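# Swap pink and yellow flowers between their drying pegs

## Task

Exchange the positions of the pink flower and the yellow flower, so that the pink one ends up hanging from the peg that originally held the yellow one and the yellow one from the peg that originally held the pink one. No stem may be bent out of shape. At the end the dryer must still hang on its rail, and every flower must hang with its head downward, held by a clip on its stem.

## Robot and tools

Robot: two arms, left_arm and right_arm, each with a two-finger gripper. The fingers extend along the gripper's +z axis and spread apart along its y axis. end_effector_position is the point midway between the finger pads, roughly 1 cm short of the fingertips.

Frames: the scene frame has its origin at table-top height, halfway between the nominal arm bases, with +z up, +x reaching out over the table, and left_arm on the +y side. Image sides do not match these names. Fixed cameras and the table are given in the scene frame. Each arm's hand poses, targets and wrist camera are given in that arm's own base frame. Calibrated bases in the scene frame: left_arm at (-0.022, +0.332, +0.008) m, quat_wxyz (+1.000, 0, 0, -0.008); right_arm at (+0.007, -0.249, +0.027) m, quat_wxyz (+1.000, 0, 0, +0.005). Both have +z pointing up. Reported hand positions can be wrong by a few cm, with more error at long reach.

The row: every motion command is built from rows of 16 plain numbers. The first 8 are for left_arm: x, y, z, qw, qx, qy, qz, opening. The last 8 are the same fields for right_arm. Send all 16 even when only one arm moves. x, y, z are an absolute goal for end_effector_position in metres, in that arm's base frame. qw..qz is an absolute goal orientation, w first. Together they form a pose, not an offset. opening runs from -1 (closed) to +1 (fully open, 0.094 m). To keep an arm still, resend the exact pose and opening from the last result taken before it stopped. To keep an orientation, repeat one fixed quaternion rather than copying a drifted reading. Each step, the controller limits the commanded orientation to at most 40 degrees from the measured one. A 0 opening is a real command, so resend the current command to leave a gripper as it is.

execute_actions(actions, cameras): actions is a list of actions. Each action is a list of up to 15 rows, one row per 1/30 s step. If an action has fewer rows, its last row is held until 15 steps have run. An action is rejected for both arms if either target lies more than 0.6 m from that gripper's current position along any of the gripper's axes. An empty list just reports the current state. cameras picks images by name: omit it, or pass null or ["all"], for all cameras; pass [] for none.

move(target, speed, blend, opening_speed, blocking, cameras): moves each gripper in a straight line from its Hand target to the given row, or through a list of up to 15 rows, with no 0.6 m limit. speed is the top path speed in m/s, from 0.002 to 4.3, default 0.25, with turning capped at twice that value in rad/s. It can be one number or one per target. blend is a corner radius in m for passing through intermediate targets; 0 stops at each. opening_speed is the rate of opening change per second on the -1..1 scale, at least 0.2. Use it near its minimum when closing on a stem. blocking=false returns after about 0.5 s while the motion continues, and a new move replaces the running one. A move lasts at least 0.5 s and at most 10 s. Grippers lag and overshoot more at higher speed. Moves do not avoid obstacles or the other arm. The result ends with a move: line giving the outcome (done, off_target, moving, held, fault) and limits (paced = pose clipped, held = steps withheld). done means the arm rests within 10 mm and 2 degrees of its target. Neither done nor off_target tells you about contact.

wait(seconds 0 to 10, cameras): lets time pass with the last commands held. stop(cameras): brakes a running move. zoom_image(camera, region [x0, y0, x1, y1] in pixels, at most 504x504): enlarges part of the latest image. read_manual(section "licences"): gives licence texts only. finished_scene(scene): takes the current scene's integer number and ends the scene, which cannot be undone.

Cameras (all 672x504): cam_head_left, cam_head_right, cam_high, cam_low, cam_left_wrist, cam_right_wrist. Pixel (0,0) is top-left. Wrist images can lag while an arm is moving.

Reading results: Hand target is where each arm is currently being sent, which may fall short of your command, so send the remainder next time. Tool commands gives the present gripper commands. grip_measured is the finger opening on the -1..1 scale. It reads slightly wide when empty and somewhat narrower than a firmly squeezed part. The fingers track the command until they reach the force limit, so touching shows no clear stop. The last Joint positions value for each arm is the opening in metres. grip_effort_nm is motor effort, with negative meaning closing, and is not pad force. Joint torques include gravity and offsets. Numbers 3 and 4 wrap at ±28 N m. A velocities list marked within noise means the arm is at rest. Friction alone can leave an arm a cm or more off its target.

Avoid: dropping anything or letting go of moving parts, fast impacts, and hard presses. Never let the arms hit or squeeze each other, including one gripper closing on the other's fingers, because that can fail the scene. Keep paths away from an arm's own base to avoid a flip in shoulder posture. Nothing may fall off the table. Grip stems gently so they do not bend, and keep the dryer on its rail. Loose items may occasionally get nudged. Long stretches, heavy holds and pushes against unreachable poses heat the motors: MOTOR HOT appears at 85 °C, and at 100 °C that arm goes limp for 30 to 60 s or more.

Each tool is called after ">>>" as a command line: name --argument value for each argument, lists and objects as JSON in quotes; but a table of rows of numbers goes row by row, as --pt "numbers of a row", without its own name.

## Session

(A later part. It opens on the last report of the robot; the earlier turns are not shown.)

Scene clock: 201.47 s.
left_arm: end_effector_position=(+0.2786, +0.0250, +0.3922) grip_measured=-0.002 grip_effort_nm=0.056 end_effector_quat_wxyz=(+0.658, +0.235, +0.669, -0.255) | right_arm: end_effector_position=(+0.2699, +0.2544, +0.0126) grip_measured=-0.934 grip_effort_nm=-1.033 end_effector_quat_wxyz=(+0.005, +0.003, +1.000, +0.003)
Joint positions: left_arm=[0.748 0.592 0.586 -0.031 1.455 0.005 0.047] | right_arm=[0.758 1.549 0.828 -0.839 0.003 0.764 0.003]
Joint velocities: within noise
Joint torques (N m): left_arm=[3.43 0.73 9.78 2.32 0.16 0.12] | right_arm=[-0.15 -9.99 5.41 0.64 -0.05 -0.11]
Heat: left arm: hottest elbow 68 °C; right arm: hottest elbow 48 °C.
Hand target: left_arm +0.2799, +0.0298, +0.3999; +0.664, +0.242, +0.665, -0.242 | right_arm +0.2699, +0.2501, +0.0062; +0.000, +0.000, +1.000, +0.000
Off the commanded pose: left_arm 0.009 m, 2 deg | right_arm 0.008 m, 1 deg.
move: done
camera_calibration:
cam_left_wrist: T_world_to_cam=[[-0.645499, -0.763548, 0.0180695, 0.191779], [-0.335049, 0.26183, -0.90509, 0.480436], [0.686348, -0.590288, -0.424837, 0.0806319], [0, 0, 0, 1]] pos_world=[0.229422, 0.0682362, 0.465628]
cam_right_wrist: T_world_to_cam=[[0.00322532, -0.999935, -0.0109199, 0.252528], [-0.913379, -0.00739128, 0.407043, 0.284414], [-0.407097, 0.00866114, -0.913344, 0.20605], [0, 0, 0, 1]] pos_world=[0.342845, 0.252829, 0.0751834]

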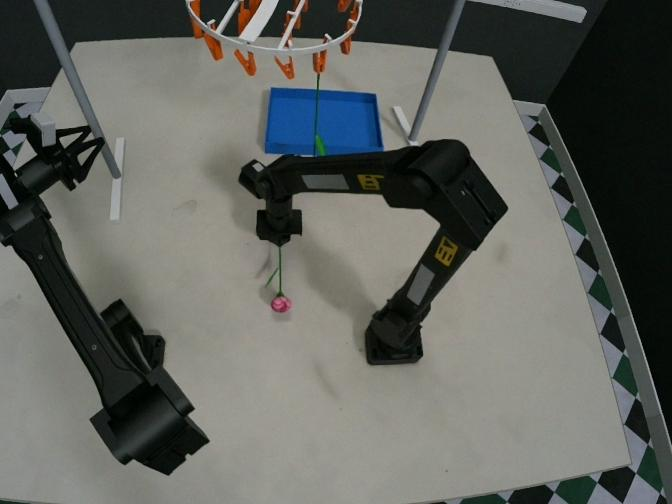

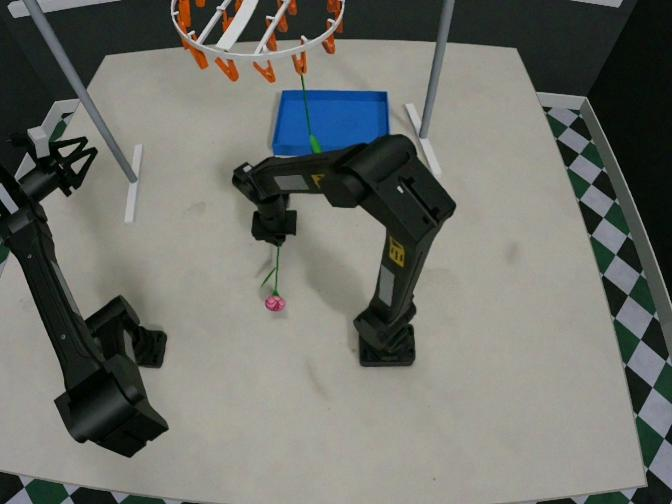

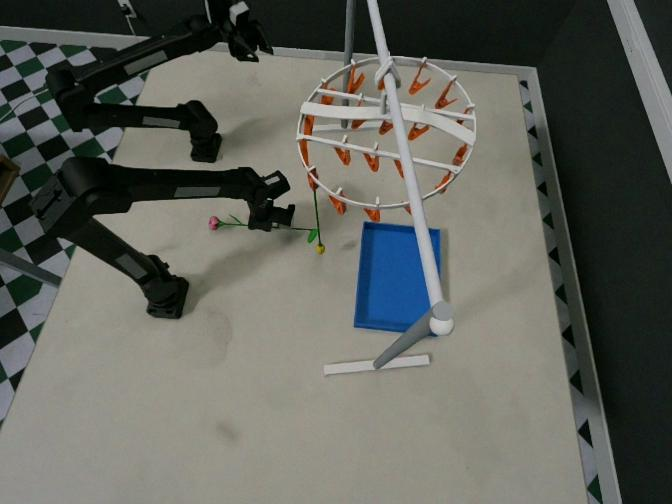

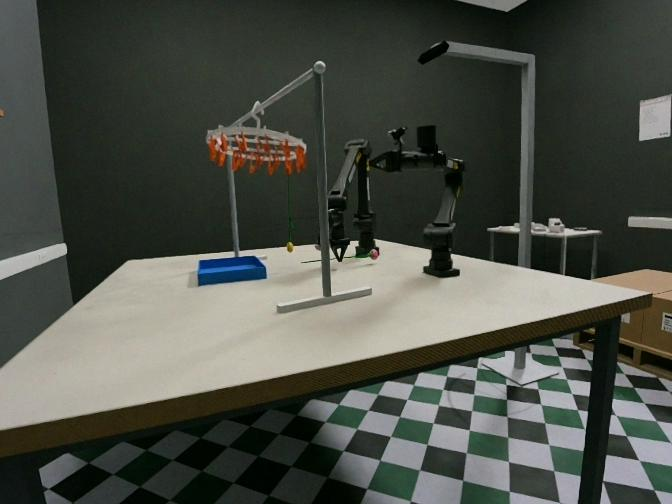

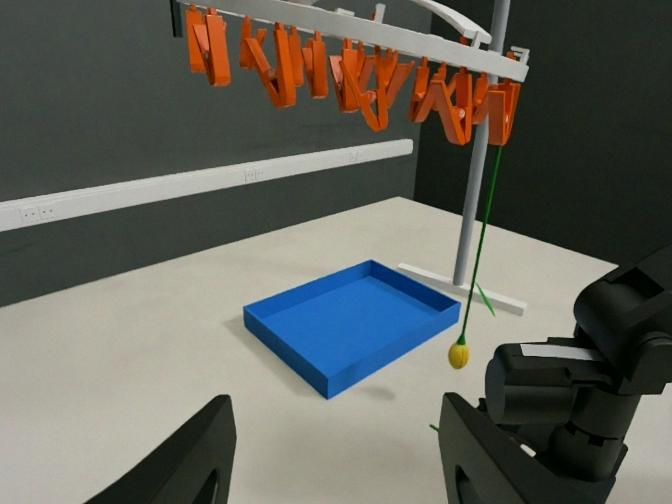

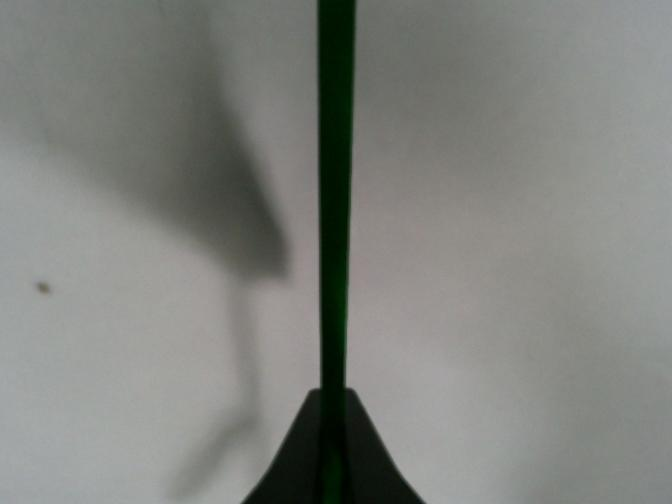

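>>> move --pt "0.28 0.03 0.40 0.6645 0.2418 0.6645 -0.2418 0.0 0.27 0.25 -0.012 0.0 0.0 1.0 0.0 -0.97" --speed 0.03 --cameras '["cam_low","cam_high","cam_right_wrist"]'

>>> zoom_image --camera "cam_low" --region '[290, 200, 420, 280]'

Scene clock: 204.73 s.
left_arm: end_effector_position=(+0.2786, +0.0251, +0.3921) grip_measured=-0.002 grip_effort_nm=0.051 end_effector_quat_wxyz=(+0.658, +0.235, +0.669, -0.255) | right_arm: end_effector_position=(+0.2704, +0.2549, -0.0050) grip_measured=-0.934 grip_effort_nm=-1.023 end_effector_quat_wxyz=(+0.005, +0.003, +1.000, +0.003)
Joint positions: left_arm=[0.748 0.592 0.586 -0.031 1.455 0.005 0.047] | right_arm=[0.758 1.587 0.812 -0.784 0.003 0.764 0.003]
Joint velocities: within noise
Joint torques (N m): left_arm=[3.43 0.56 9.78 2.33 0.16 0.12] | right_arm=[-0.15 -10.4 5.04 0.76 -0.05 -0.11]
Heat: left arm: hottest elbow 67 °C; right arm: hottest elbow 48 °C.
Hand target: left_arm +0.2799, +0.0298, +0.3999; +0.664, +0.242, +0.665, -0.242 | right_arm +0.2699, +0.2500, -0.0119; +0.000, +0.000, +1.000, +0.000
Off the commanded pose: left_arm 0.009 m, 2 deg | right_arm 0.009 m, 1 deg.
move: done
camera_calibration:
cam_right_wrist: T_world_to_cam=[[0.00323507, -0.999924, -0.0119012, 0.252786], [-0.913833, -0.00778899, 0.406017, 0.292313], [-0.406078, 0.00956222, -0.913788, 0.189713], [0, 0, 0, 1]] pos_world=[0.343346, 0.253229, 0.0576823]
Images, in order (width x height): cam_high 672x504, cam_low 672x504, cam_right_wrist 672x504.

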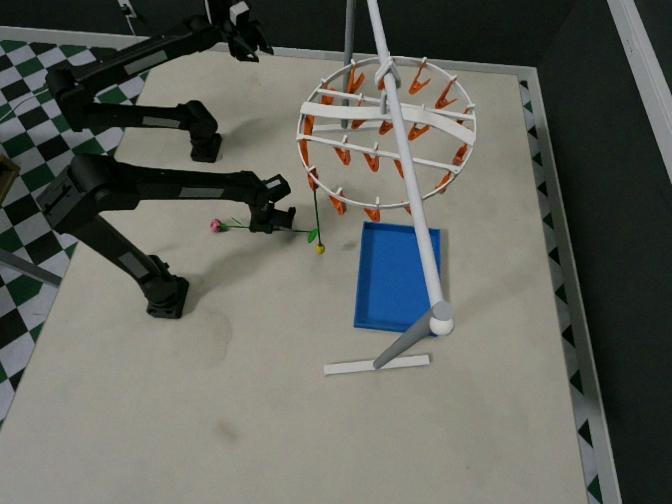

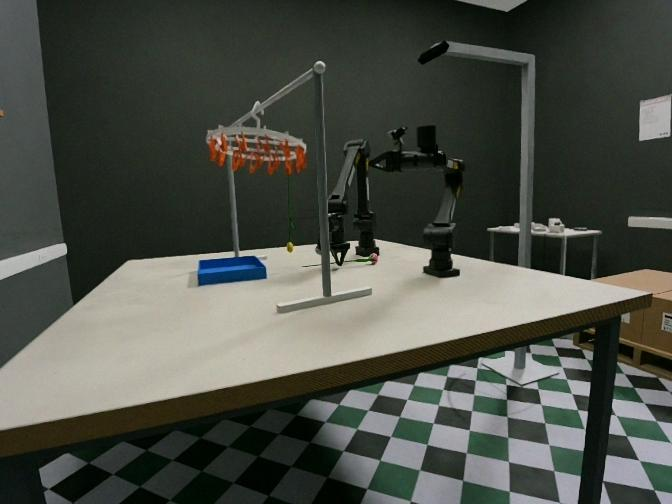

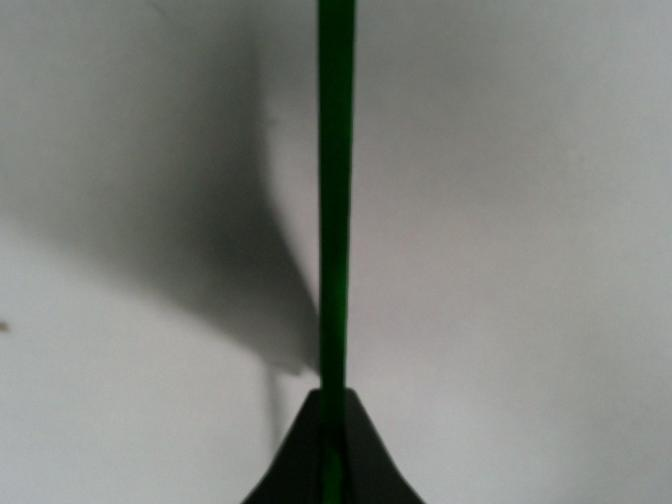

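Scaled by 3.877 from the camera's 672x504 image, which has a finer 960x720 frame.

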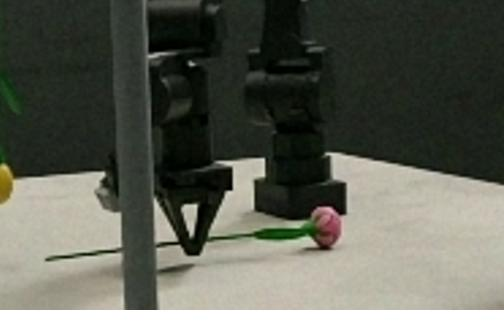

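>>> move --pt "0.28 0.03 0.40 0.6645 0.2418 0.6645 -0.2418 0.0 0.27 0.25 -0.018 0.0 0.0 1.0 0.0 -0.97" --pt "0.28 0.03 0.40 0.6645 0.2418 0.6645 -0.2418 0.0 0.27 0.25 -0.018 0.0 0.0 1.0 0.0 -0.6" --speed 0.03 --opening_speed 0.3 --cameras '["cam_low","cam_high","cam_right_wrist"]'

>>> zoom_image --camera "cam_low" --region '[290, 200, 420, 280]'

Scene clock: 209.07 s.
left_arm: end_effector_position=(+0.2786, +0.0252, +0.3921) grip_measured=-0.002 grip_effort_nm=0.056 end_effector_quat_wxyz=(+0.658, +0.235, +0.669, -0.255) | right_arm: end_effector_position=(+0.2706, +0.2554, -0.0105) grip_measured=-0.602 grip_effort_nm=0.076 end_effector_quat_wxyz=(+0.005, +0.003, +1.000, +0.004)
Joint positions: left_arm=[0.749 0.592 0.586 -0.031 1.455 0.005 0.047] | right_arm=[0.758 1.599 0.807 -0.765 0.001 0.764 0.019]
Joint velocities: within noise
Joint torques (N m): left_arm=[3.37 0.56 9.77 2.33 0.16 0.12] | right_arm=[-0.15 -10.11 4.98 0.73 -0.02 -0.1]
Heat: left arm: hottest elbow 67 °C; right arm: hottest elbow 47 °C.
Hand target: left_arm +0.2799, +0.0299, +0.3999; +0.664, +0.242, +0.665, -0.242 | right_arm +0.2698, +0.2500, -0.0178; +0.000, +0.000, +1.000, +0.000
Off the commanded pose: left_arm 0.009 m, 2 deg | right_arm 0.009 m, 1 deg.
move: done
camera_calibration:
cam_right_wrist: T_world_to_cam=[[0.00324998, -0.999895, -0.0140922, 0.253225], [-0.914103, -0.00868452, 0.405388, 0.295046], [-0.405468, 0.0115642, -0.914036, 0.18415], [0, 0, 0, 1]] pos_world=[0.343547, 0.253631, 0.0522798]
Images, in order (width x height): cam_high 672x504, cam_low 672x504, cam_right_wrist 672x504.

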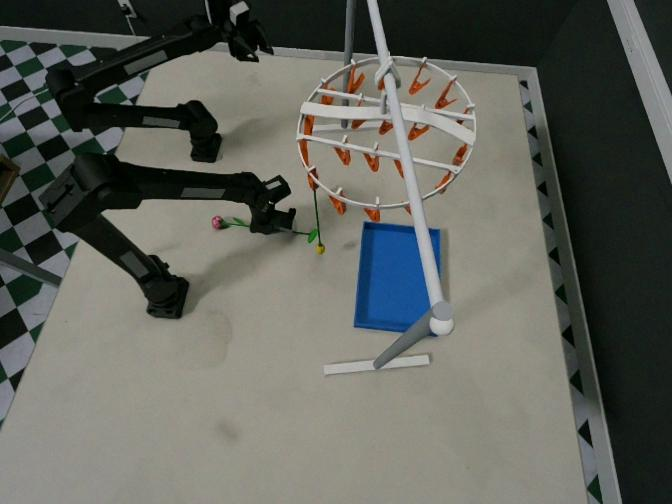

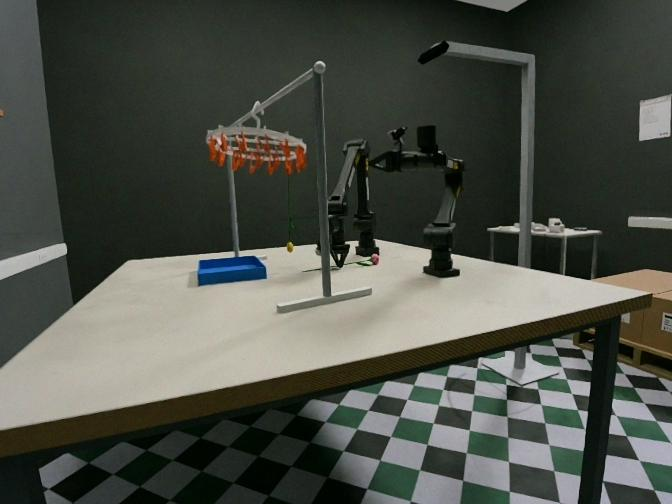

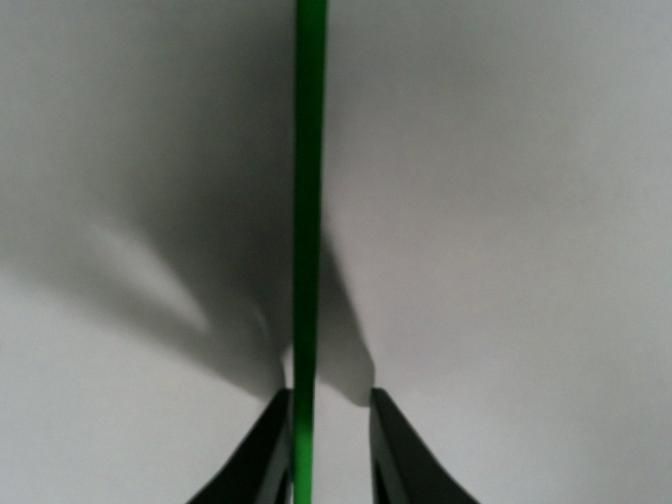

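Scaled by 3.877 from the camera's 672x504 image, which has a finer 960x720 frame.

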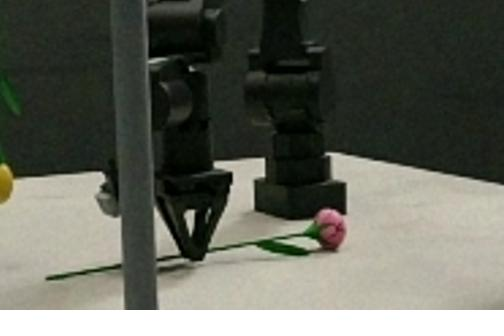

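>>> move --pt "0.28 0.03 0.40 0.6645 0.2418 0.6645 -0.2418 0.3 0.27 0.25 -0.018 0.0 0.0 1.0 0.0 0.0" --pt "0.28 0.03 0.40 0.6645 0.2418 0.6645 -0.2418 0.3 0.27 0.25 0.18 0.0 0.0 1.0 0.0 0.0" --pt "0.29 -0.05 0.34 0.653 0.271 0.653 -0.271 0.3 0.26 0.12 0.36 0.6861 -0.1711 0.6861 0.1711 0.0" --pt "0.32 -0.19 0.30 0.653 0.271 0.653 -0.271 0.3 0.26 0.07 0.43 0.6861 -0.1711 0.6861 0.1711 0.0" --speed 0.14 --opening_speed 0.6

Scene clock: 230.33 s.
left_arm: end_effector_position=(+0.3195, -0.1859, +0.2962) grip_measured=+0.298 grip_effort_nm=0.051 end_effector_quat_wxyz=(+0.649, +0.270, +0.659, -0.267) | right_arm: end_effector_position=(+0.2632, +0.0720, +0.3974) grip_measured=-0.001 grip_effort_nm=0.071 end_effector_quat_wxyz=(+0.669, -0.164, +0.701, +0.183)
Joint positions: left_arm=[-0.317 0.686 0.358 0.312 0.461 0.006 0.061] | right_arm=[-0.083 0.262 0.562 -0.345 -0.58 0.013 0.047]
Joint velocities: within noise
Joint torques (N m): left_arm=[1.73 -0.32 8.88 3 -0.06 -0.01] | right_arm=[-0.32 5.83 13.49 1.59 -0.11 -0.1]
Heat: left arm: hottest elbow 65 °C; right arm: hottest elbow 46 °C.
Hand target: left_arm +0.3198, -0.1899, +0.3000; +0.653, +0.271, +0.653, -0.271 | right_arm +0.2586, +0.0702, +0.4291; +0.686, -0.171, +0.686, +0.171
Off the commanded pose: left_arm 0.006 m, 1 deg | right_arm 0.033 m, 3 deg.
move: off_target (right_arm)
camera_calibration:
cam_left_wrist: T_world_to_cam=[[-0.698469, -0.71553, -0.0125706, 0.0937751], [-0.30269, 0.311299, -0.900817, 0.460085], [0.648475, -0.625388, -0.434016, -0.104403], [0, 0, 0, 1]] pos_world=[0.272465, -0.141417, 0.370319]
cam_right_wrist: T_world_to_cam=[[0.48047, -0.876548, -0.0285188, -0.0530228], [-0.405911, -0.193435, -0.893207, 0.516949], [0.777422, 0.440735, -0.44874, 0.028847], [0, 0, 0, 1]] pos_world=[0.212885, 0.040805, 0.473175]

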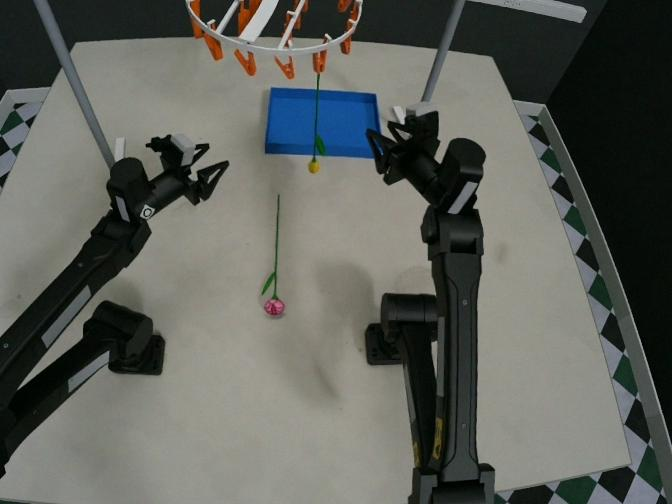

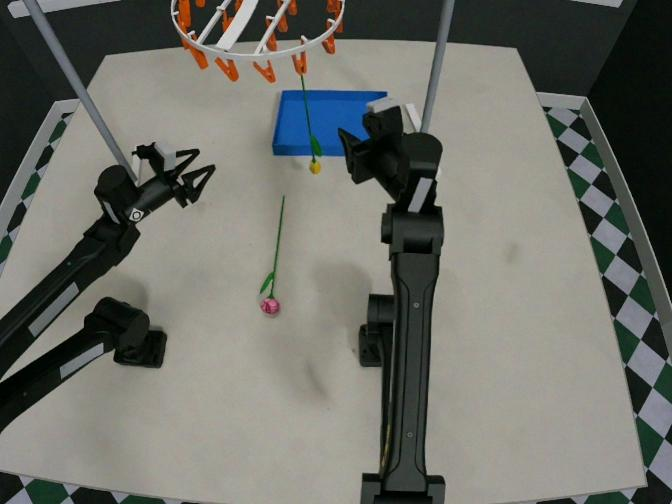

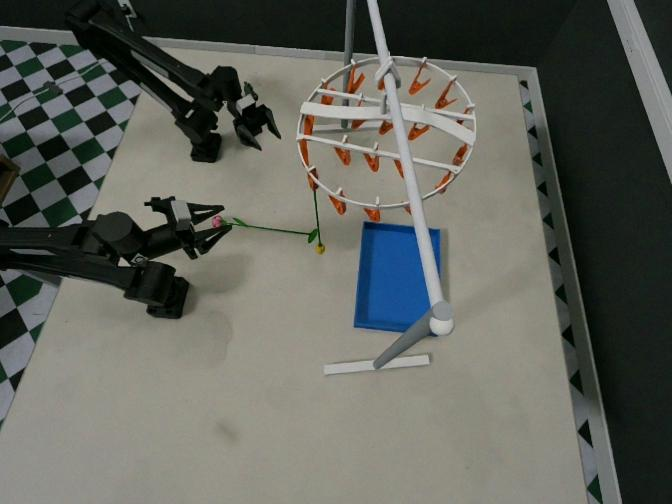

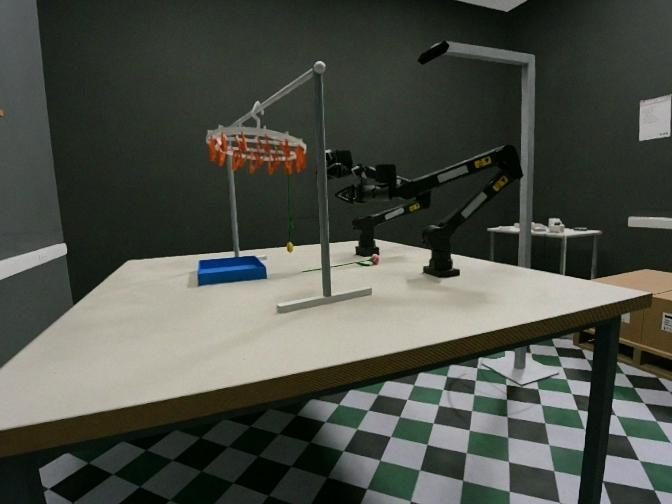

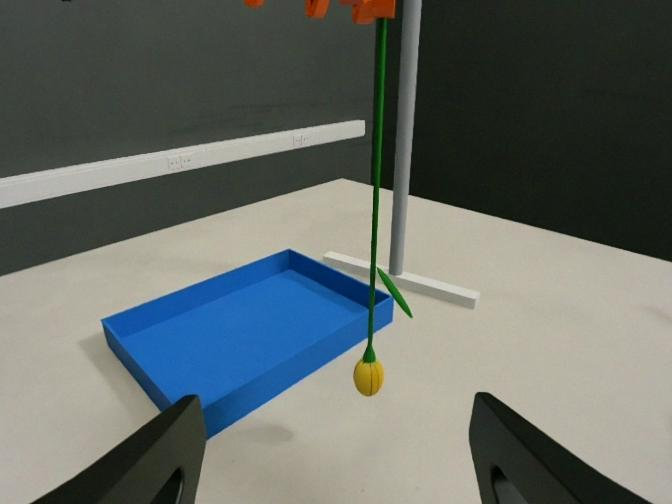

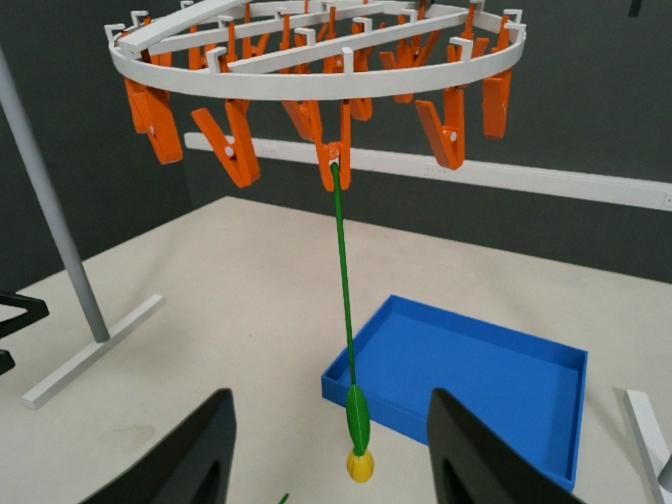

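>>> move --target '[0.392,-0.289,0.295,0.653,0.271,0.653,-0.271,0.3,0.26,0.07,0.43,0.6861,-0.1711,0.6861,0.1711,0.0]' --speed 0.12 --cameras '["cam_left_wrist","cam_right_wrist"]'

Scene clock: 242.60 s.
left_arm: end_effector_position=(+0.3798, -0.2759, +0.2632) grip_measured=+0.298 grip_effort_nm=0.046 end_effector_quat_wxyz=(+0.631, +0.274, +0.676, -0.263) | right_arm: end_effector_position=(+0.2632, +0.0720, +0.3971) grip_measured=-0.001 grip_effort_nm=0.076 end_effector_quat_wxyz=(+0.669, -0.164, +0.702, +0.183)
Joint positions: left_arm=[-0.541 1.112 0.497 0.548 0.239 0.006 0.061] | right_arm=[-0.084 0.262 0.562 -0.346 -0.58 0.013 0.047]
Joint velocities: within noise
Joint torques (N m): left_arm=[1.79 -4.25 11.66 3.12 -0.06 -0.02] | right_arm=[-0.26 5.6 13.44 1.66 -0.11 -0.09]
Heat: left arm: hottest elbow 64 °C; right arm: hottest elbow 48 °C.
Hand target: left_arm +0.3898, -0.2875, +0.2949; +0.653, +0.271, +0.653, -0.271 | right_arm +0.2585, +0.0701, +0.4290; +0.686, -0.171, +0.686, +0.171
Off the commanded pose: left_arm 0.036 m, 4 deg | right_arm 0.033 m, 3 deg.
move: off_target (left_arm, right_arm)
camera_calibration:
cam_left_wrist: T_world_to_cam=[[-0.699471, -0.71465, -0.00407181, 0.0694321], [-0.340145, 0.337921, -0.87756, 0.492054], [0.628524, -0.612442, -0.47945, -0.190976], [0, 0, 0, 1]] pos_world=[0.335969, -0.233618, 0.340525]
cam_right_wrist: T_world_to_cam=[[0.48042, -0.876547, -0.0293666, -0.0527528], [-0.407214, -0.193281, -0.892647, 0.516796], [0.776771, 0.440805, -0.449798, 0.0293593], [0, 0, 0, 1]] pos_world=[0.212985, 0.040705, 0.472973]
Images, in order (width x height): cam_left_wrist 672x504, cam_right_wrist 672x504.

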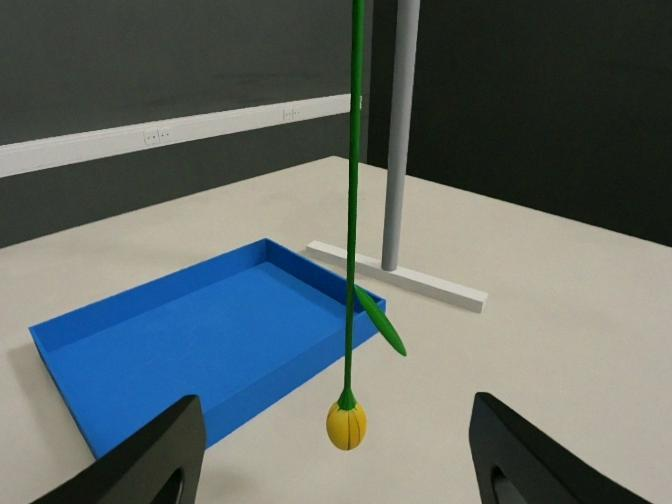

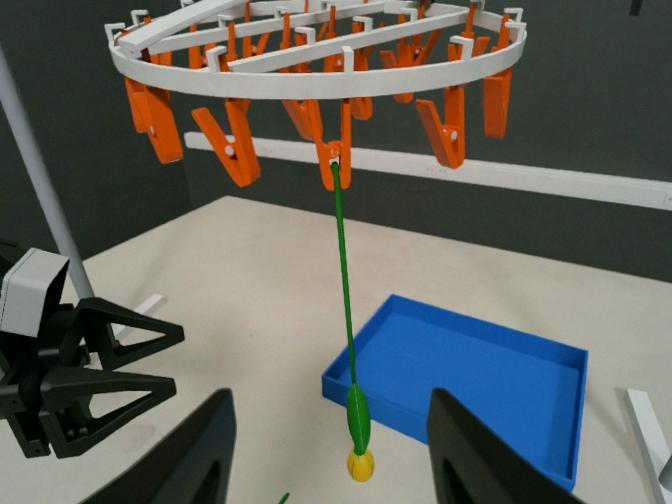

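>>> move --pt "0.468 -0.374 0.300 0.653 0.271 0.653 -0.271 0.3 0.26 0.07 0.43 0.6861 -0.1711 0.6861 0.1711 0.0" --speed 0.08 --cameras '["cam_left_wrist","cam_right_wrist"]'

>>> zoom_image --camera "cam_right_wrist" --region '[150, 200, 400, 450]'

Scene clock: 247.47 s.
left_arm: end_effector_position=(+0.4572, -0.3583, +0.2719) grip_measured=+0.298 grip_effort_nm=0.056 end_effector_quat_wxyz=(+0.634, +0.275, +0.674, -0.261) | right_arm: end_effector_position=(+0.2632, +0.0720, +0.3971) grip_measured=-0.001 grip_effort_nm=0.076 end_effector_quat_wxyz=(+0.669, -0.164, +0.702, +0.183)
Joint positions: left_arm=[-0.616 1.416 0.776 0.579 0.162 0.006 0.061] | right_arm=[-0.084 0.262 0.562 -0.346 -0.58 0.013 0.047]
Joint velocities: within noise
Joint torques (N m): left_arm=[1.73 -8.12 11.51 2.93 -0.05 -0.02] | right_arm=[-0.38 5.71 13.45 1.63 -0.12 -0.1]
Heat: left arm: hottest elbow 64 °C; right arm: hottest elbow 49 °C.
Hand target: left_arm +0.4660, -0.3724, +0.3000; +0.653, +0.271, +0.653, -0.271 | right_arm +0.2585, +0.0701, +0.4290; +0.686, -0.171, +0.686, +0.171
Off the commanded pose: left_arm 0.034 m, 4 deg | right_arm 0.033 m, 3 deg.
move: off_target (left_arm, right_arm)
camera_calibration:
cam_left_wrist: T_world_to_cam=[[-0.698977, -0.715073, -0.0101038, 0.0659922], [-0.333422, 0.33835, -0.879971, 0.551615], [0.632662, -0.611711, -0.47492, -0.288811], [0, 0, 0, 1]] pos_world=[0.412767, -0.316119, 0.34891]
cam_right_wrist: T_world_to_cam=[[0.48042, -0.876547, -0.0293666, -0.0527528], [-0.407214, -0.193281, -0.892647, 0.516796], [0.776771, 0.440805, -0.449798, 0.0293593], [0, 0, 0, 1]] pos_world=[0.212985, 0.040705, 0.472973]
Images, in order (width x height): cam_left_wrist 672x504, cam_right_wrist 672x504.

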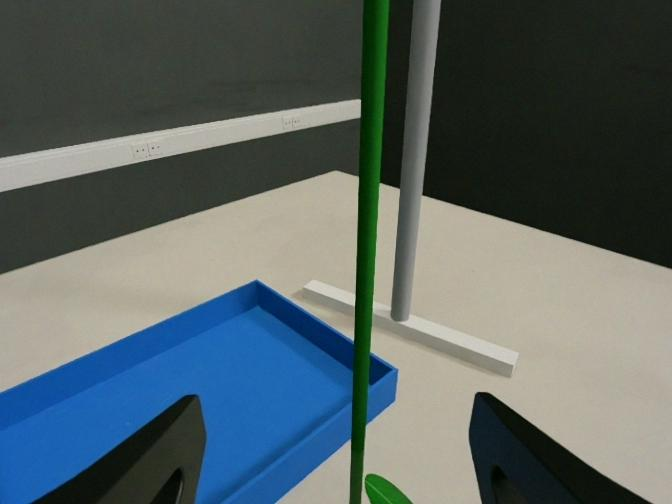

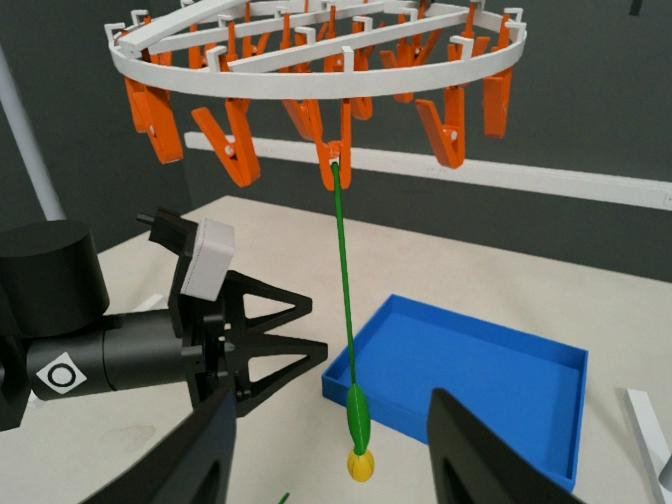

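Scaled by 2.016 from the camera's 672x504 image, which has a finer 960x720 frame.

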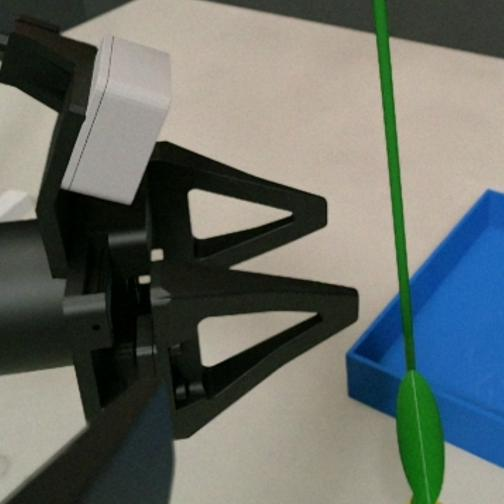

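>>> move --pt "0.481 -0.396 0.300 0.653 0.271 0.653 -0.271 0.3 0.26 0.07 0.43 0.6861 -0.1711 0.6861 0.1711 0.0" --speed 0.05 --cameras '["cam_left_wrist","cam_right_wrist"]'

>>> zoom_image --camera "cam_right_wrist" --region '[150, 200, 400, 450]'

Scene clock: 253.43 s.
left_arm: end_effector_position=(+0.4709, -0.3800, +0.2736) grip_measured=+0.298 grip_effort_nm=0.056 end_effector_quat_wxyz=(+0.636, +0.275, +0.672, -0.261) | right_arm: end_effector_position=(+0.2632, +0.0720, +0.3971) grip_measured=-0.001 grip_effort_nm=0.066 end_effector_quat_wxyz=(+0.669, -0.164, +0.702, +0.183)
Joint positions: left_arm=[-0.639 1.475 0.84 0.579 0.14 0.006 0.061] | right_arm=[-0.084 0.262 0.562 -0.346 -0.58 0.013 0.047]
Joint velocities: within noise
Joint torques (N m): left_arm=[1.73 -9 11.52 2.73 -0.08 -0.02] | right_arm=[-0.32 5.77 13.45 1.63 -0.11 -0.11]
Heat: left arm: hottest elbow 64 °C; right arm: hottest elbow 50 °C.
Hand target: left_arm +0.4791, -0.3945, +0.3002; +0.653, +0.271, +0.653, -0.271 | right_arm +0.2585, +0.0701, +0.4290; +0.686, -0.171, +0.686, +0.171
Off the commanded pose: left_arm 0.032 m, 3 deg | right_arm 0.033 m, 3 deg.
move: off_target (left_arm, right_arm)
camera_calibration:
cam_left_wrist: T_world_to_cam=[[-0.698972, -0.715046, -0.0121644, 0.0605858], [-0.32893, 0.336547, -0.88235, 0.56289], [0.635014, -0.612737, -0.470437, -0.312698], [0, 0, 0, 1]] pos_world=[0.426067, -0.337719, 0.350298]
cam_right_wrist: T_world_to_cam=[[0.48042, -0.876547, -0.0293666, -0.0527528], [-0.407214, -0.193281, -0.892647, 0.516796], [0.776771, 0.440805, -0.449798, 0.0293593], [0, 0, 0, 1]] pos_world=[0.212985, 0.040705, 0.472973]
Images, in order (width x height): cam_left_wrist 672x504, cam_right_wrist 672x504.

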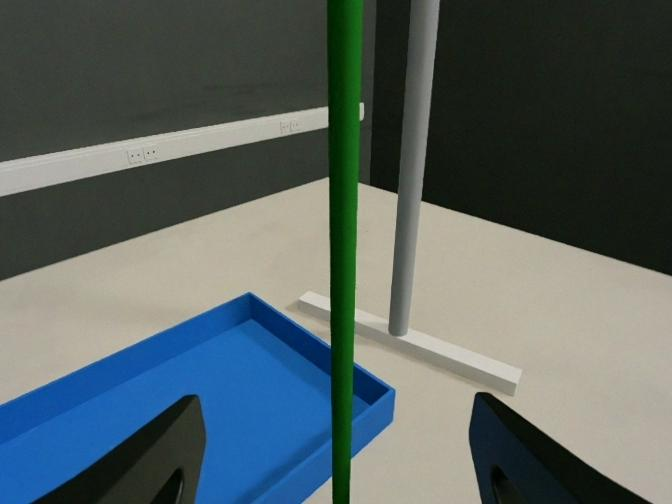

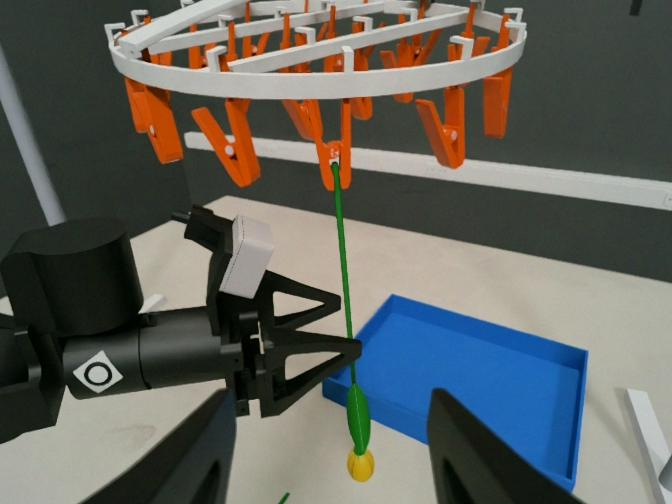

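Scaled by 2.016 from the camera's 672x504 image, which has a finer 960x720 frame.

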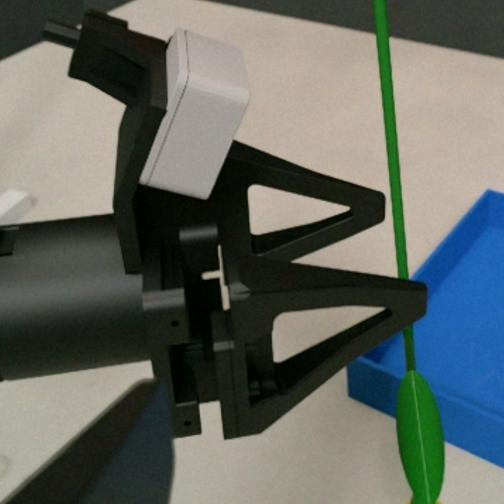

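>>> move --pt "0.488 -0.402 0.300 0.653 0.271 0.653 -0.271 0.3 0.26 0.07 0.43 0.6861 -0.1711 0.6861 0.1711 0.0" --pt "0.488 -0.402 0.300 0.653 0.271 0.653 -0.271 -0.97 0.26 0.07 0.43 0.6861 -0.1711 0.6861 0.1711 0.0" --speed 0.05 --opening_speed 0.5 --cameras '["cam_left_wrist","cam_right_wrist"]'

>>> zoom_image --camera "cam_right_wrist" --region '[150, 200, 400, 450]'

Scene clock: 259.63 s.
left_arm: end_effector_position=(+0.4782, -0.3863, +0.2749) grip_measured=-0.950 grip_effort_nm=-1.023 end_effector_quat_wxyz=(+0.637, +0.275, +0.671, -0.262) | right_arm: end_effector_position=(+0.2632, +0.0720, +0.3971) grip_measured=-0.001 grip_effort_nm=0.071 end_effector_quat_wxyz=(+0.669, -0.164, +0.702, +0.183)
Joint positions: left_arm=[-0.64 1.498 0.866 0.579 0.138 0.006 0.002] | right_arm=[-0.084 0.262 0.562 -0.346 -0.58 0.013 0.047]
Joint velocities: within noise
Joint torques (N m): left_arm=[1.67 -9.35 11.58 2.61 -0.06 -0.02] | right_arm=[-0.32 5.77 13.48 1.66 -0.12 -0.08]
Heat: left arm: hottest elbow 65 °C; right arm: hottest elbow 51 °C.
Hand target: left_arm +0.4862, -0.4007, +0.3002; +0.653, +0.271, +0.653, -0.271 | right_arm +0.2585, +0.0701, +0.4290; +0.686, -0.171, +0.686, +0.171
Off the commanded pose: left_arm 0.031 m, 3 deg | right_arm 0.033 m, 3 deg.
move: off_target (left_arm, right_arm); target 2's new opening was sent with left_arm's hand 0.032 m and 3 deg from that target
camera_calibration:
cam_left_wrist: T_world_to_cam=[[-0.69894, -0.715067, -0.0127532, 0.0613843], [-0.326219, 0.334629, -0.884084, 0.566929], [0.636447, -0.613761, -0.467154, -0.322603], [0, 0, 0, 1]] pos_world=[0.433167, -0.343818, 0.351291]
cam_right_wrist: T_world_to_cam=[[0.48042, -0.876547, -0.0293666, -0.0527528], [-0.407214, -0.193281, -0.892647, 0.516796], [0.776771, 0.440805, -0.449798, 0.0293593], [0, 0, 0, 1]] pos_world=[0.212985, 0.040705, 0.472973]
Images, in order (width x height): cam_left_wrist 672x504, cam_right_wrist 672x504.

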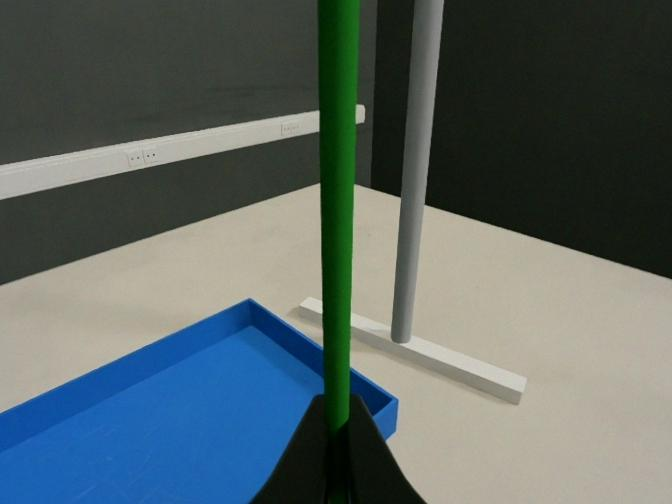

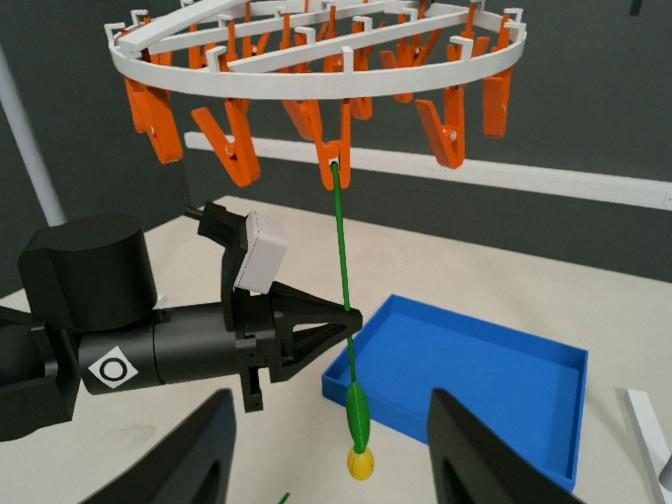

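Scaled by 2.016 from the camera's 672x504 image, which has a finer 960x720 frame.

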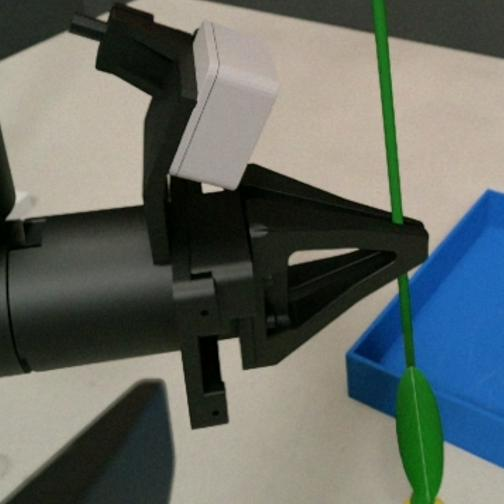

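>>> move --pt "0.488 -0.402 0.300 0.653 0.271 0.653 -0.271 -0.97 0.372 0.132 0.452 0.6861 -0.1711 0.6861 0.1711 0.0" --speed 0.1 --cameras '["cam_left_wrist","cam_right_wrist"]'

>>> zoom_image --camera "cam_right_wrist" --region '[200, 100, 480, 380]'

Scene clock: 265.13 s.
left_arm: end_effector_position=(+0.4783, -0.3864, +0.2747) grip_measured=-0.952 grip_effort_nm=-1.062 end_effector_quat_wxyz=(+0.637, +0.275, +0.671, -0.262) | right_arm: end_effector_position=(+0.3685, +0.1270, +0.4102) grip_measured=-0.001 grip_effort_nm=0.076 end_effector_quat_wxyz=(+0.660, -0.163, +0.713, +0.173)
Joint positions: left_arm=[-0.64 1.498 0.866 0.579 0.138 0.006 0.002] | right_arm=[0.219 0.665 0.691 -0.098 -0.261 0.013 0.047]
Joint velocities: within noise
Joint torques (N m): left_arm=[1.79 -9.29 11.56 2.61 -0.06 -0.02] | right_arm=[1.26 0.5 14.09 2.78 0.08 -0.09]
Heat: left arm: hottest elbow 65 °C; right arm: hottest elbow 52 °C.
Hand target: left_arm +0.4862, -0.4007, +0.3001; +0.653, +0.271, +0.653, -0.271 | right_arm +0.3692, +0.1309, +0.4509; +0.686, -0.171, +0.686, +0.171
Off the commanded pose: left_arm 0.031 m, 3 deg | right_arm 0.042 m, 4 deg.
move: off_target (left_arm, right_arm)
camera_calibration:
cam_left_wrist: T_world_to_cam=[[-0.698943, -0.715063, -0.0127581, 0.0613846], [-0.326425, 0.334837, -0.883929, 0.566926], [0.636337, -0.613652, -0.467447, -0.322633], [0, 0, 0, 1]] pos_world=[0.433267, -0.343918, 0.351091]
cam_right_wrist: T_world_to_cam=[[0.46617, -0.884395, -0.0230499, -0.0510302], [-0.432176, -0.204914, -0.8782, 0.586691], [0.771952, 0.419352, -0.477739, -0.0548358], [0, 0, 0, 1]] pos_world=[0.319673, 0.0980861, 0.487859]
Images, in order (width x height): cam_left_wrist 672x504, cam_right_wrist 672x504.

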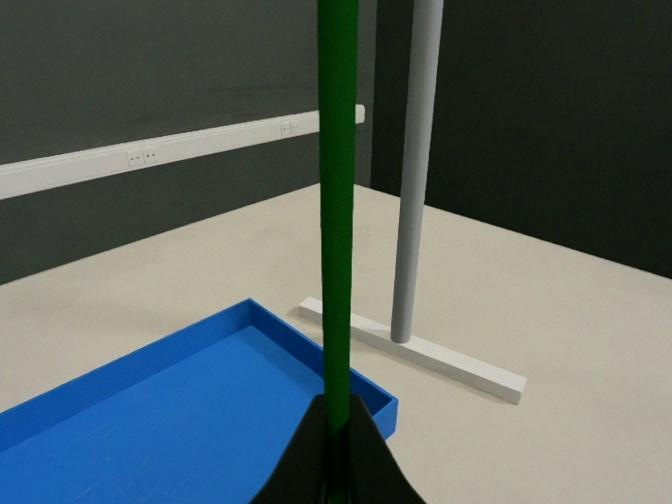

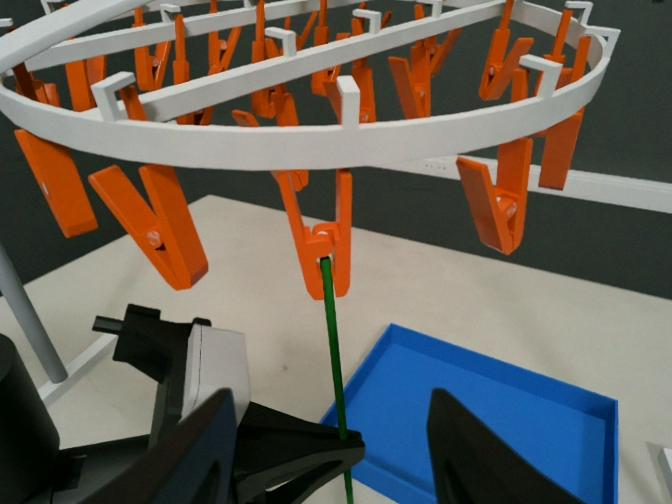

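Scaled by 1.800 from the camera's 672x504 image, which has a finer 960x720 frame.

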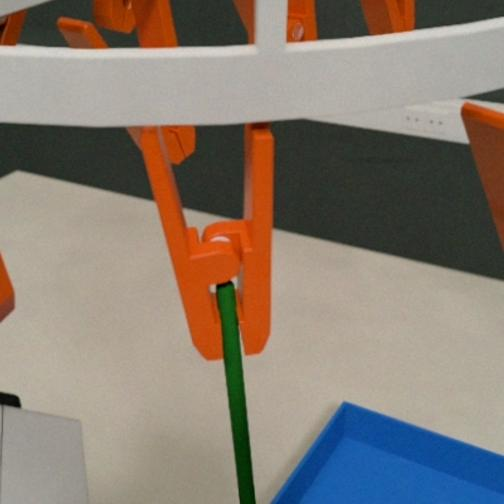

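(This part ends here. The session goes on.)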